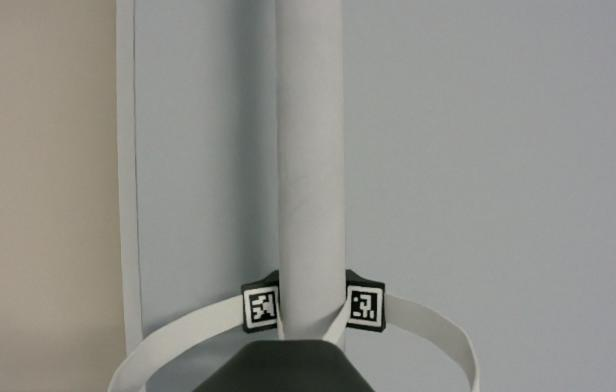

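Call:
move(blocking=false, r2={"base":{"translate_m":-0.25,"strafe_m":-0.13},"pace":"slow","contact_limits":{"translate_m":0.6}})

Call:
wait(seconds=5, cameras=["r2_wrist_camera","r2_head_camera","r1_head_left_camera"])

Scene clock: 126.20 s.
move: r2 moving
r1: as last shown
r1.base_tilt: forward=-1.6 right=+1.3
r1.lidar_m: 0.92 0.91 0.97 2.49 2.69 2.18 2.09 2.24 2.24 2.19 0.93 0.74
r1.motor_effort: lift_m=+12(13) arm_m=-4(4) wheel_0=-2(2) wheel_1=+1(1) wheel_2=+0(0)
r1.servo_current: wrist_yaw_rad=46(59) wrist_pitch_rad=39(52) wrist_roll_rad=46(59) gripper_m=46(52)
r1.wrist_depth_mm: - - - - - - - / - - - - - - 442 / - - - - - - 452 / - - - - - - 455 / - - - - - - 462 / - - 186 203 182 1138 459 / - 132 158 145 145 500 -
r2.base_odometry: x=-3.492 y=-1.392 heading=-2.885
r2.turned_by_wheels: +0.000
r2.turned_by_imu: -0.034
r2.base_tilt: forward=-0.6 right=+0.1
r2.lidar_m: 0.38 0.75 0.89 1.63 1.83 2.17 3.99 1.66 3.33 2.89 1.39 0.56
r2.base_status: translate_m moving; strafe_m moving
r2.joint_positions: lift_m=+0.850 arm_m=+0.000 wrist_yaw_rad=+0.004 wrist_pitch_rad=+0.001 wrist_roll_rad=+0.000 gripper_m=-0.033
r2.joint_status: not commanded
r2.measured_speeds: translate_m=-0.049 strafe_m=-0.026 rotate_rad=+0.000 lift_m=+0.000 arm_m=+0.000 wrist_yaw_rad=+0.012 wrist_pitch_rad=+0.000 wrist_roll_rad=+0.000
r2.motor_effort: lift_m=+20(20) arm_m=-4(5) wheel_0=-13(14) wheel_1=-8(10) wheel_2=+23(23)
r2.servo_current: wrist_yaw_rad=52(52) wrist_pitch_rad=33(46) wrist_roll_rad=59(59) gripper_m=137(143)
r2.contact_limits: translate_m 0.6
r2.hand_pose: x=+0.4597 y=-0.0862 z=+1.0277 quat_wxyz=(+1.000, +0.000, +0.001, +0.002) (m; r2's base frame)
r2.wrist_depth_mm: 477 205 224 163 287 340 394 / 480 206 224 164 290 340 392 / 480 208 224 165 291 342 392 / 484 208 226 164 291 342 384 / 480 212 226 168 293 343 399 / - 213 184 167 180 359 404 / - 143 220 - 307 355 -
pictures: none

Scene clock: 131.20 s.
earlier move: r2 contact_stop
r1.base_odometry: x=-1.267 y=+1.231 heading=-2.353
r1.turned_by_wheels: +0.000
r1.turned_by_imu: +0.000
r1.base_tilt: forward=-1.6 right=+1.2
r1.lidar_m: 0.86 0.87 0.98 2.51 2.66 2.17 2.11 2.21 2.24 2.17 0.95 0.74
r1.base_status: not commanded
r1.joint_positions: lift_m=+0.300 arm_m=+0.000 wrist_yaw_rad=+0.002 wrist_pitch_rad=+0.002 wrist_roll_rad=+0.000 gripper_m=+0.001
r1.joint_status: not commanded
r1.measured_speeds: all 0
r1.motor_effort: lift_m=+12(13) arm_m=-4(4) wheel_0=-2(3) wheel_1=+1(2) wheel_2=+0(0)
r1.servo_current: wrist_yaw_rad=39(72) wrist_pitch_rad=39(52) wrist_roll_rad=46(72) gripper_m=46(59)
r1.hand_pose: x=+0.4595 y=-0.0868 z=+0.4781 quat_wxyz=(+1.000, +0.000, +0.001, +0.001) (m; r1's base frame)
r1.wrist_depth_mm: - - - - - - - / - - - - - 521 445 / - - - - - 530 452 / - - - - - - 452 / - - - - - 715 459 / - - 186 202 175 715 459 / - 132 158 145 144 484 -
r2.base_odometry: x=-3.432 y=-1.388 heading=-2.369
r2.turned_by_wheels: +0.515
r2.turned_by_imu: -0.108
r2.base_tilt: forward=-0.6 right=+0.1
r2.lidar_m: 0.40 0.59 0.67 1.10 1.76 1.93 3.22 1.85 3.65 3.00 1.39 0.56
r2.base_status: translate_m contact_stop; strafe_m contact_stop
r2.joint_positions: lift_m=+0.850 arm_m=+0.000 wrist_yaw_rad=+0.006 wrist_pitch_rad=+0.001 wrist_roll_rad=+0.000 gripper_m=-0.034
r2.joint_status: not commanded
r2.measured_speeds: translate_m=+0.016 strafe_m=+0.000 rotate_rad=+0.047 lift_m=+0.000 arm_m=+0.000 wrist_yaw_rad=+0.000 wrist_pitch_rad=+0.000 wrist_roll_rad=+0.000
r2.on_its_own: the wheels are slack since a contact_stop
r2.motor_effort: lift_m=+20(20) arm_m=-6(10) wheel_0=+1(19) wheel_1=+0(14) wheel_2=-1(32)
r2.servo_current: wrist_yaw_rad=52(156) wrist_pitch_rad=46(46) wrist_roll_rad=46(59) gripper_m=111(143)
r2.contact_limits: translate_m 0.6
r2.hand_pose: x=+0.4600 y=-0.0856 z=+1.0277 quat_wxyz=(+1.000, +0.000, +0.001, +0.003) (m; r2's base frame)
r2.wrist_depth_mm: 343 211 224 161 286 334 377 / 345 212 225 161 287 334 392 / 347 213 227 163 289 336 394 / 349 213 226 166 290 336 384 / 351 214 228 166 291 340 389 / 355 355 185 165 179 349 392 / 355 355 226 - 300 322 392
wait: 5.00 s; no rest
pictures: r1_head_left_camera, r2_head_camera, r2_wrist_camera
Images, in order (width x height): r1_head_left_camera 420x672, r2_head_camera 420x560, r2_wrist_camera 616x392.

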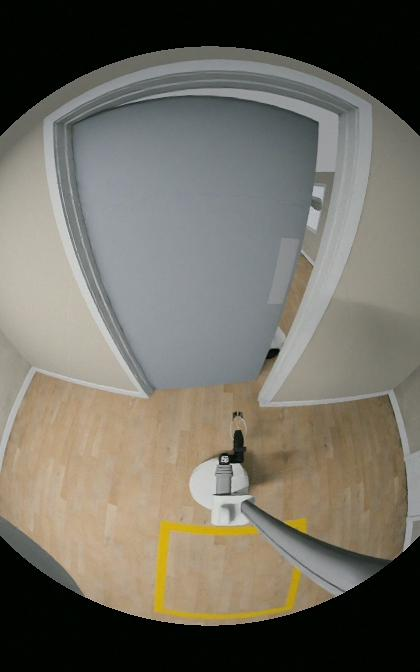

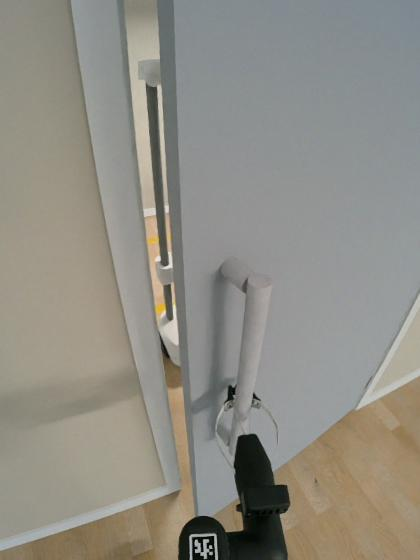

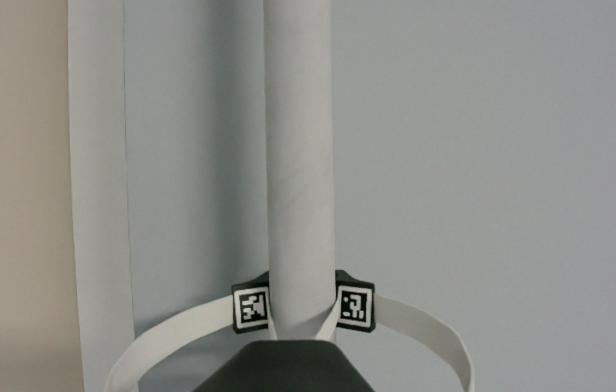

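Call:
move(blocking=false, r1={"base":{"translate_m":0.75,"strafe_m":0.0},"pace":"slow","contact_limits":{"translate_m":0.7}})

Call:
wait(seconds=3)

Call:
move(blocking=false, r2={"base":{"translate_m":-0.25,"strafe_m":-0.12},"pace":"slow","contact_limits":{"translate_m":1.0}})

Call:
wait(seconds=6, cameras=["r2_wrist_camera","r2_head_camera","r1_head_left_camera","r1_wrist_camera"])

Scene clock: 144.43 s.
earlier move: r2 contact_stop
move: r1 moving
r1.base_odometry: x=-1.276 y=+1.222 heading=-2.353
r1.turned_by_wheels: +0.000
r1.turned_by_imu: +0.000
r1.base_tilt: forward=-1.6 right=+1.3
r1.lidar_m: 0.72 0.77 0.96 2.53 2.66 2.19 2.11 2.24 2.25 2.18 0.95 0.75
r1.base_status: translate_m moving; strafe_m moving
r1.joint_positions: lift_m=+0.300 arm_m=+0.000 wrist_yaw_rad=+0.002 wrist_pitch_rad=+0.002 wrist_roll_rad=+0.000 gripper_m=+0.001
r1.joint_status: not commanded
r1.measured_speeds: translate_m=+0.049 strafe_m=+0.000 rotate_rad=+0.001 lift_m=+0.000 arm_m=+0.000 wrist_yaw_rad=+0.000 wrist_pitch_rad=+0.000 wrist_roll_rad=+0.000
r1.motor_effort: lift_m=+12(13) arm_m=-3(4) wheel_0=+6(6) wheel_1=+4(7) wheel_2=-5(7)
r1.servo_current: wrist_yaw_rad=46(52) wrist_pitch_rad=39(46) wrist_roll_rad=39(72) gripper_m=52(52)
r1.contact_limits: translate_m 0.7
r1.hand_pose: x=+0.4595 y=-0.0868 z=+0.4781 quat_wxyz=(+1.000, +0.000, +0.001, +0.001) (m; r1's base frame)
r1.wrist_depth_mm: 539 530 525 521 517 512 - / 544 535 530 530 525 517 445 / 544 539 530 525 525 512 452 / 539 539 525 521 517 517 439 / 544 539 530 535 525 521 439 / 539 539 530 203 521 521 442 / 539 539 187 164 156 496 -
r2.base_odometry: x=-3.548 y=-1.479 heading=-2.132
r2.turned_by_wheels: +0.237
r2.turned_by_imu: +0.233
r2.base_tilt: forward=-0.6 right=+0.1
r2.lidar_m: 0.39 0.47 0.62 1.34 1.86 2.41 2.02 1.96 3.15 2.92 0.77 0.46
r2.base_status: translate_m contact_stop (by the wheels' count: +0.060 of -0.250); strafe_m contact_stop (by the wheels' count: -0.059 of -0.130)
r2.joint_positions: lift_m=+0.850 arm_m=+0.000 wrist_yaw_rad=+0.005 wrist_pitch_rad=+0.001 wrist_roll_rad=+0.000 gripper_m=-0.034
r2.joint_status: not commanded
r2.measured_speeds: all 0
r2.on_its_own: the wheels are slack since a contact_stop
r2.motor_effort: lift_m=+20(20) arm_m=-7(7) wheel_0=+1(1) wheel_1=+0(0) wheel_2=+0(0)
r2.servo_current: wrist_yaw_rad=52(59) wrist_pitch_rad=39(46) wrist_roll_rad=46(52) gripper_m=117(117)
r2.contact_limits: translate_m 0.6
r2.hand_pose: x=+0.4599 y=-0.0859 z=+1.0277 quat_wxyz=(+1.000, +0.000, +0.001, +0.003) (m; r2's base frame)
r2.wrist_depth_mm: 230 221 238 161 244 248 249 / 231 223 239 163 246 249 251 / 233 224 241 164 247 250 253 / 234 225 242 165 248 253 254 / 236 226 243 166 250 252 256 / 236 227 185 165 178 254 256 / 238 227 245 - 253 256 259
pictures: none

Scene clock: 147.43 s.
earlier move: r1 moving
r1.base_odometry: x=-1.478 y=+1.018 heading=-2.353
r1.turned_by_wheels: +0.000
r1.turned_by_imu: +0.000
r1.base_tilt: forward=-1.6 right=+1.3
r1.lidar_m: 0.45 0.47 0.69 1.77 2.67 2.47 2.40 2.53 2.25 1.38 0.50 0.45
r1.base_status: translate_m moving; strafe_m moving
r1.joint_positions: lift_m=+0.300 arm_m=+0.000 wrist_yaw_rad=+0.002 wrist_pitch_rad=+0.002 wrist_roll_rad=+0.000 gripper_m=+0.001
r1.joint_status: not commanded
r1.measured_speeds: translate_m=+0.100 strafe_m=+0.000 rotate_rad=+0.003 lift_m=+0.000 arm_m=+0.000 wrist_yaw_rad=+0.000 wrist_pitch_rad=+0.000 wrist_roll_rad=+0.000
r1.motor_effort: lift_m=+12(13) arm_m=-4(4) wheel_0=+4(7) wheel_1=+4(7) wheel_2=-4(7)
r1.servo_current: wrist_yaw_rad=39(72) wrist_pitch_rad=46(52) wrist_roll_rad=33(72) gripper_m=46(52)
r1.contact_limits: translate_m 0.7
r1.hand_pose: x=+0.4595 y=-0.0868 z=+0.4781 quat_wxyz=(+1.000, +0.000, +0.001, +0.001) (m; r1's base frame)
r1.wrist_depth_mm: 248 247 244 242 239 237 236 / 250 247 245 242 240 239 236 / 250 248 246 244 241 238 237 / 250 248 246 243 242 239 237 / 251 249 247 245 241 239 239 / 253 250 247 204 242 241 238 / 253 249 247 163 156 241 240
r2.base_odometry: x=-3.548 y=-1.479 heading=-2.132
r2.turned_by_wheels: +0.000
r2.turned_by_imu: +0.000
r2.base_tilt: forward=-0.7 right=+0.1
r2.lidar_m: 0.39 0.44 0.61 1.32 1.85 2.38 2.02 1.96 3.16 2.92 0.75 0.49
r2.base_status: translate_m contact_stop (by the wheels' count: +0.060 of -0.250); strafe_m contact_stop (by the wheels' count: -0.059 of -0.130)
r2.joint_positions: lift_m=+0.850 arm_m=+0.000 wrist_yaw_rad=+0.005 wrist_pitch_rad=+0.001 wrist_roll_rad=+0.000 gripper_m=-0.034
r2.joint_status: not commanded
r2.measured_speeds: all 0
r2.on_its_own: the wheels are slack since a contact_stop
r2.motor_effort: lift_m=+20(20) arm_m=-7(7) wheel_0=+0(1) wheel_1=+0(1) wheel_2=+0(1)
r2.servo_current: wrist_yaw_rad=59(65) wrist_pitch_rad=46(46) wrist_roll_rad=59(59) gripper_m=104(117)
r2.contact_limits: translate_m 0.6
r2.hand_pose: x=+0.4599 y=-0.0859 z=+1.0277 quat_wxyz=(+1.000, +0.000, +0.001, +0.003) (m; r2's base frame)
r2.wrist_depth_mm: 230 221 237 161 243 248 250 / 231 224 240 163 245 250 251 / 233 224 240 164 247 251 253 / 235 225 242 166 248 252 255 / 235 225 243 166 249 252 256 / 237 227 185 165 178 253 257 / 238 227 245 - 254 256 258
wait: 3.00 s; no rest
pictures: none

Scene clock: 147.93 s.
earlier move: r1 moving
move: r2 moving
r1.base_odometry: x=-1.513 y=+0.983 heading=-2.353
r1.turned_by_wheels: +0.000
r1.turned_by_imu: +0.000
r1.base_tilt: forward=-1.7 right=+1.3
r1.lidar_m: 0.42 0.46 0.61 1.55 2.64 2.54 2.43 2.60 2.27 1.25 0.47 0.44
r1.base_status: translate_m moving; strafe_m moving
r1.joint_positions: lift_m=+0.300 arm_m=+0.000 wrist_yaw_rad=-0.003 wrist_pitch_rad=+0.002 wrist_roll_rad=+0.000 gripper_m=+0.000
r1.joint_status: not commanded
r1.measured_speeds: translate_m=+0.098 strafe_m=+0.000 rotate_rad=-0.007 lift_m=+0.000 arm_m=-0.002 wrist_yaw_rad=-0.007 wrist_pitch_rad=+0.000 wrist_roll_rad=+0.000
r1.motor_effort: lift_m=+12(13) arm_m=+9(9) wheel_0=+13(15) wheel_1=+6(9) wheel_2=-19(19)
r1.servo_current: wrist_yaw_rad=52(52) wrist_pitch_rad=46(46) wrist_roll_rad=46(59) gripper_m=39(52)
r1.contact_limits: translate_m 0.7
r1.hand_pose: x=+0.4586 y=-0.0882 z=+0.4781 quat_wxyz=(+1.000, +0.000, +0.001, -0.001) (m; r1's base frame)
r1.wrist_depth_mm: 218 221 222 224 226 229 230 / 218 220 223 224 226 229 231 / 219 221 224 225 226 229 230 / 220 221 224 226 229 229 233 / 220 222 224 227 229 231 232 / 220 223 195 216 229 232 234 / 220 162 225 149 179 233 234
r2.base_odometry: x=-3.546 y=-1.466 heading=-2.132
r2.turned_by_wheels: +0.000
r2.turned_by_imu: +0.000
r2.base_tilt: forward=-0.7 right=+0.1
r2.lidar_m: 0.37 0.48 0.59 1.35 1.85 2.39 2.00 1.92 3.16 2.91 0.72 0.46
r2.base_status: translate_m moving; strafe_m moving
r2.joint_positions: lift_m=+0.850 arm_m=+0.000 wrist_yaw_rad=+0.001 wrist_pitch_rad=+0.001 wrist_roll_rad=+0.000 gripper_m=-0.034
r2.joint_status: not commanded
r2.measured_speeds: translate_m=-0.050 strafe_m=-0.022 rotate_rad=-0.002 lift_m=+0.000 arm_m=+0.000 wrist_yaw_rad=-0.025 wrist_pitch_rad=+0.000 wrist_roll_rad=+0.000
r2.motor_effort: lift_m=+20(20) arm_m=-2(7) wheel_0=-3(7) wheel_1=-5(10) wheel_2=+5(12)
r2.servo_current: wrist_yaw_rad=39(59) wrist_pitch_rad=33(46) wrist_roll_rad=52(59) gripper_m=91(111)
r2.contact_limits: translate_m 1
r2.hand_pose: x=+0.4593 y=-0.0872 z=+1.0277 quat_wxyz=(+1.000, +0.000, +0.001, +0.000) (m; r2's base frame)
r2.wrist_depth_mm: 239 232 218 144 229 235 241 / 242 233 220 145 231 237 243 / 244 236 220 146 233 239 243 / 244 237 222 146 234 240 246 / 247 238 222 147 236 241 246 / 248 238 183 148 179 243 249 / 250 239 225 - 238 - 250
pictures: none

Scene clock: 149.13 s.
earlier move: r1 contact_stop; r2 moving
r1.base_odometry: x=-1.512 y=+0.973 heading=-2.441
r1.turned_by_wheels: -0.088
r1.turned_by_imu: -0.050
r1.base_tilt: forward=-1.6 right=+1.3
r1.lidar_m: 0.46 0.50 0.64 1.25 2.60 2.60 2.44 2.56 2.32 1.49 0.48 0.49
r1.base_status: translate_m contact_stop (by the wheels' count: +0.356 of +0.750); strafe_m contact_stop (by the wheels' count: +0.006 of +0.000)
r1.joint_positions: lift_m=+0.300 arm_m=+0.000 wrist_yaw_rad=-0.003 wrist_pitch_rad=+0.002 wrist_roll_rad=+0.000 gripper_m=+0.000
r1.joint_status: not commanded
r1.measured_speeds: all 0
r1.on_its_own: the wheels are slack since a contact_stop
r1.motor_effort: lift_m=+12(13) arm_m=+4(16) wheel_0=+0(15) wheel_1=+0(13) wheel_2=+0(31)
r1.servo_current: wrist_yaw_rad=52(117) wrist_pitch_rad=39(52) wrist_roll_rad=59(59) gripper_m=39(52)
r1.contact_limits: translate_m 0.7
r1.hand_pose: x=+0.4590 y=-0.0882 z=+0.4781 quat_wxyz=(+1.000, +0.000, +0.001, -0.001) (m; r1's base frame)
r1.wrist_depth_mm: 259 268 278 289 301 315 325 / 259 268 279 290 301 315 325 / 260 271 282 291 301 315 325 / 259 271 281 291 301 315 329 / 263 271 282 294 303 317 329 / 263 271 211 202 304 317 330 / 264 270 281 164 164 320 329
r2.base_odometry: x=-3.534 y=-1.355 heading=-2.131
r2.turned_by_wheels: +0.002
r2.turned_by_imu: +0.007
r2.base_tilt: forward=-0.6 right=+0.1
r2.lidar_m: 0.38 0.58 0.78 1.69 1.91 2.45 1.90 1.81 3.10 2.88 0.86 0.51
r2.base_status: translate_m moving; strafe_m moving
r2.joint_positions: lift_m=+0.850 arm_m=+0.000 wrist_yaw_rad=+0.015 wrist_pitch_rad=+0.001 wrist_roll_rad=+0.000 gripper_m=-0.034
r2.joint_status: not commanded
r2.measured_speeds: translate_m=-0.087 strafe_m=-0.042 rotate_rad=+0.000 lift_m=+0.000 arm_m=+0.000 wrist_yaw_rad=+0.007 wrist_pitch_rad=+0.000 wrist_roll_rad=+0.000
r2.motor_effort: lift_m=+20(20) arm_m=-7(7) wheel_0=+0(7) wheel_1=-6(14) wheel_2=+20(26)
r2.servo_current: wrist_yaw_rad=85(85) wrist_pitch_rad=39(46) wrist_roll_rad=52(59) gripper_m=72(111)
r2.contact_limits: translate_m 1
r2.hand_pose: x=+0.4607 y=-0.0832 z=+1.0277 quat_wxyz=(+1.000, +0.000, +0.001, +0.007) (m; r2's base frame)
r2.wrist_depth_mm: 343 332 235 165 251 258 266 / 347 334 236 166 252 259 267 / 347 336 236 166 252 262 270 / 349 340 237 167 254 263 270 / 349 340 241 167 256 265 271 / 353 353 183 167 179 265 272 / 353 355 241 - 259 271 276
wait: 1.20 of 6 s (r1 has come to rest)
pictures: r1_head_left_camera, r1_wrist_camera, r2_head_camera, r2_wrist_camera
Images, in order (width x height): r1_head_left_camera 420x672, r1_wrist_camera 616x392, r2_head_camera 420x560, r2_wrist_camera 616x392.

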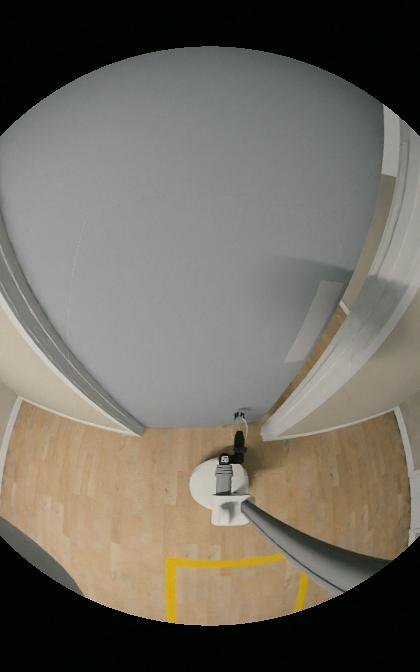

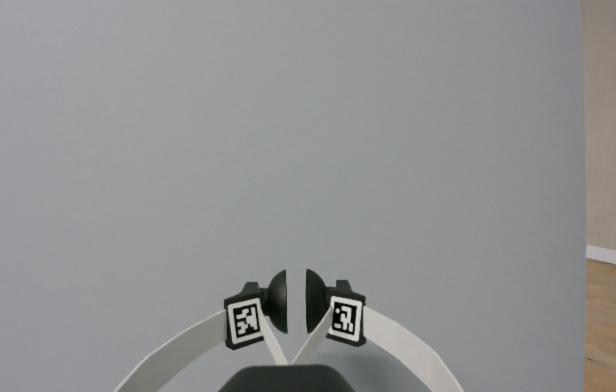

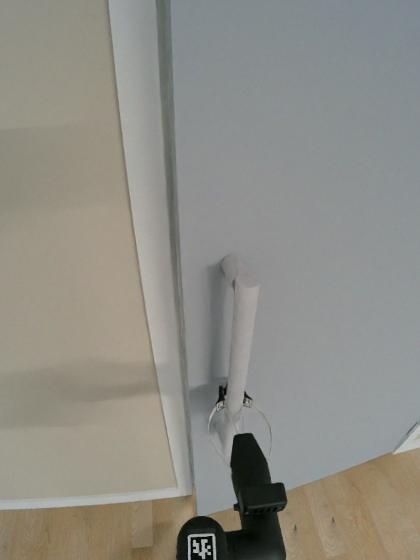

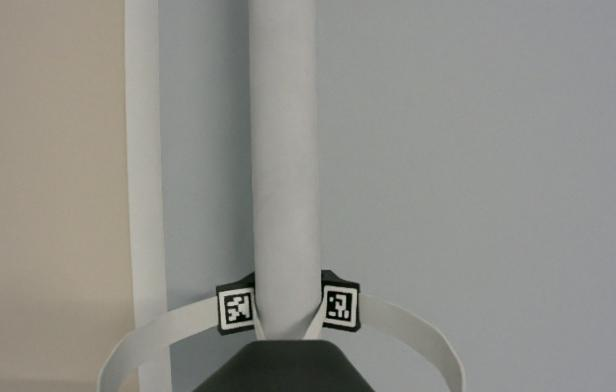

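Call:
wait(seconds=4, cameras=["r2_head_camera","r1_head_left_camera"])

Scene clock: 151.40 s.
earlier move: r2 done
r1.base_odometry: x=-1.512 y=+0.973 heading=-2.441
r1.turned_by_wheels: +0.000
r1.turned_by_imu: +0.000
r1.base_tilt: forward=-1.6 right=+1.3
r1.lidar_m: 0.55 0.57 0.65 1.25 2.61 2.55 2.44 2.56 2.32 1.49 0.49 0.50
r1.base_status: translate_m contact_stop (by the wheels' count: +0.356 of +0.750); strafe_m contact_stop (by the wheels' count: +0.006 of +0.000)
r1.joint_positions: lift_m=+0.300 arm_m=+0.000 wrist_yaw_rad=-0.003 wrist_pitch_rad=+0.002 wrist_roll_rad=+0.000 gripper_m=+0.000
r1.joint_status: not commanded
r1.measured_speeds: all 0
r1.on_its_own: the wheels are slack since a contact_stop
r1.motor_effort: lift_m=+12(13) arm_m=+4(16) wheel_0=+0(15) wheel_1=+0(13) wheel_2=+0(31)
r1.servo_current: wrist_yaw_rad=52(117) wrist_pitch_rad=46(52) wrist_roll_rad=46(65) gripper_m=46(52)
r1.contact_limits: translate_m 0.7
r1.hand_pose: x=+0.4590 y=-0.0882 z=+0.4781 quat_wxyz=(+1.000, +0.000, +0.001, -0.001) (m; r1's base frame)
r1.wrist_depth_mm: 334 362 382 415 442 480 - / 338 359 389 415 445 - - / 338 359 389 413 445 - - / 340 359 387 413 445 - - / 340 364 387 415 452 - - / 342 364 210 202 455 1397 1618 / 340 355 384 183 155 1118 1182
r2.base_odometry: x=-3.517 y=-1.204 heading=-2.130
r2.turned_by_wheels: +0.001
r2.turned_by_imu: +0.005
r2.base_tilt: forward=-0.6 right=+0.0
r2.lidar_m: 0.39 0.72 0.94 1.90 1.94 2.52 1.73 1.68 3.04 2.83 1.09 0.54
r2.base_status: done
r2.joint_positions: lift_m=+0.850 arm_m=+0.000 wrist_yaw_rad=+0.023 wrist_pitch_rad=+0.001 wrist_roll_rad=+0.000 gripper_m=-0.034
r2.joint_status: not commanded
r2.measured_speeds: all 0
r2.on_its_own: wrist_yaw_rad is at rest, and its servo_current (143 mA) is outside its rest range (0 to 104 mA)
r2.motor_effort: lift_m=+20(20) arm_m=-7(7) wheel_0=+10(15) wheel_1=-3(14) wheel_2=+21(26)
r2.servo_current: wrist_yaw_rad=143(150) wrist_pitch_rad=39(46) wrist_roll_rad=39(59) gripper_m=85(111)
r2.contact_limits: translate_m 1
r2.hand_pose: x=+0.4614 y=-0.0809 z=+1.0277 quat_wxyz=(+1.000, +0.000, +0.001, +0.011) (m; r2's base frame)
r2.wrist_depth_mm: - 224 230 248 264 283 298 / - 224 231 251 266 283 300 / - 225 232 252 266 285 300 / - 226 233 253 268 287 301 / - 229 234 168 268 289 307 / - 162 177 168 270 289 307 / - 141 236 - 270 298 312
wait: 0.10 of 4 s (r2 has come to rest)
pictures: r1_head_left_camera, r2_head_camera
Images, in order (width x height): r1_head_left_camera 420x672, r2_head_camera 420x560.

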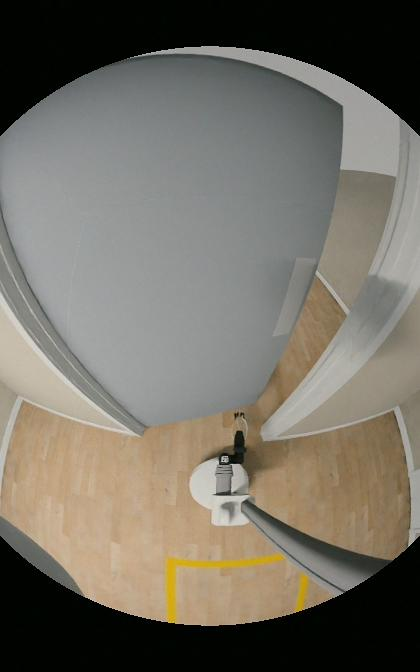

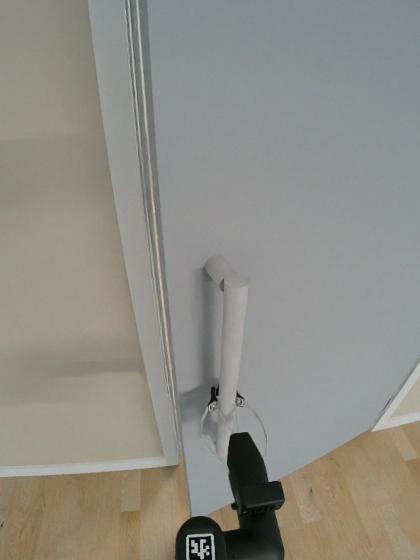

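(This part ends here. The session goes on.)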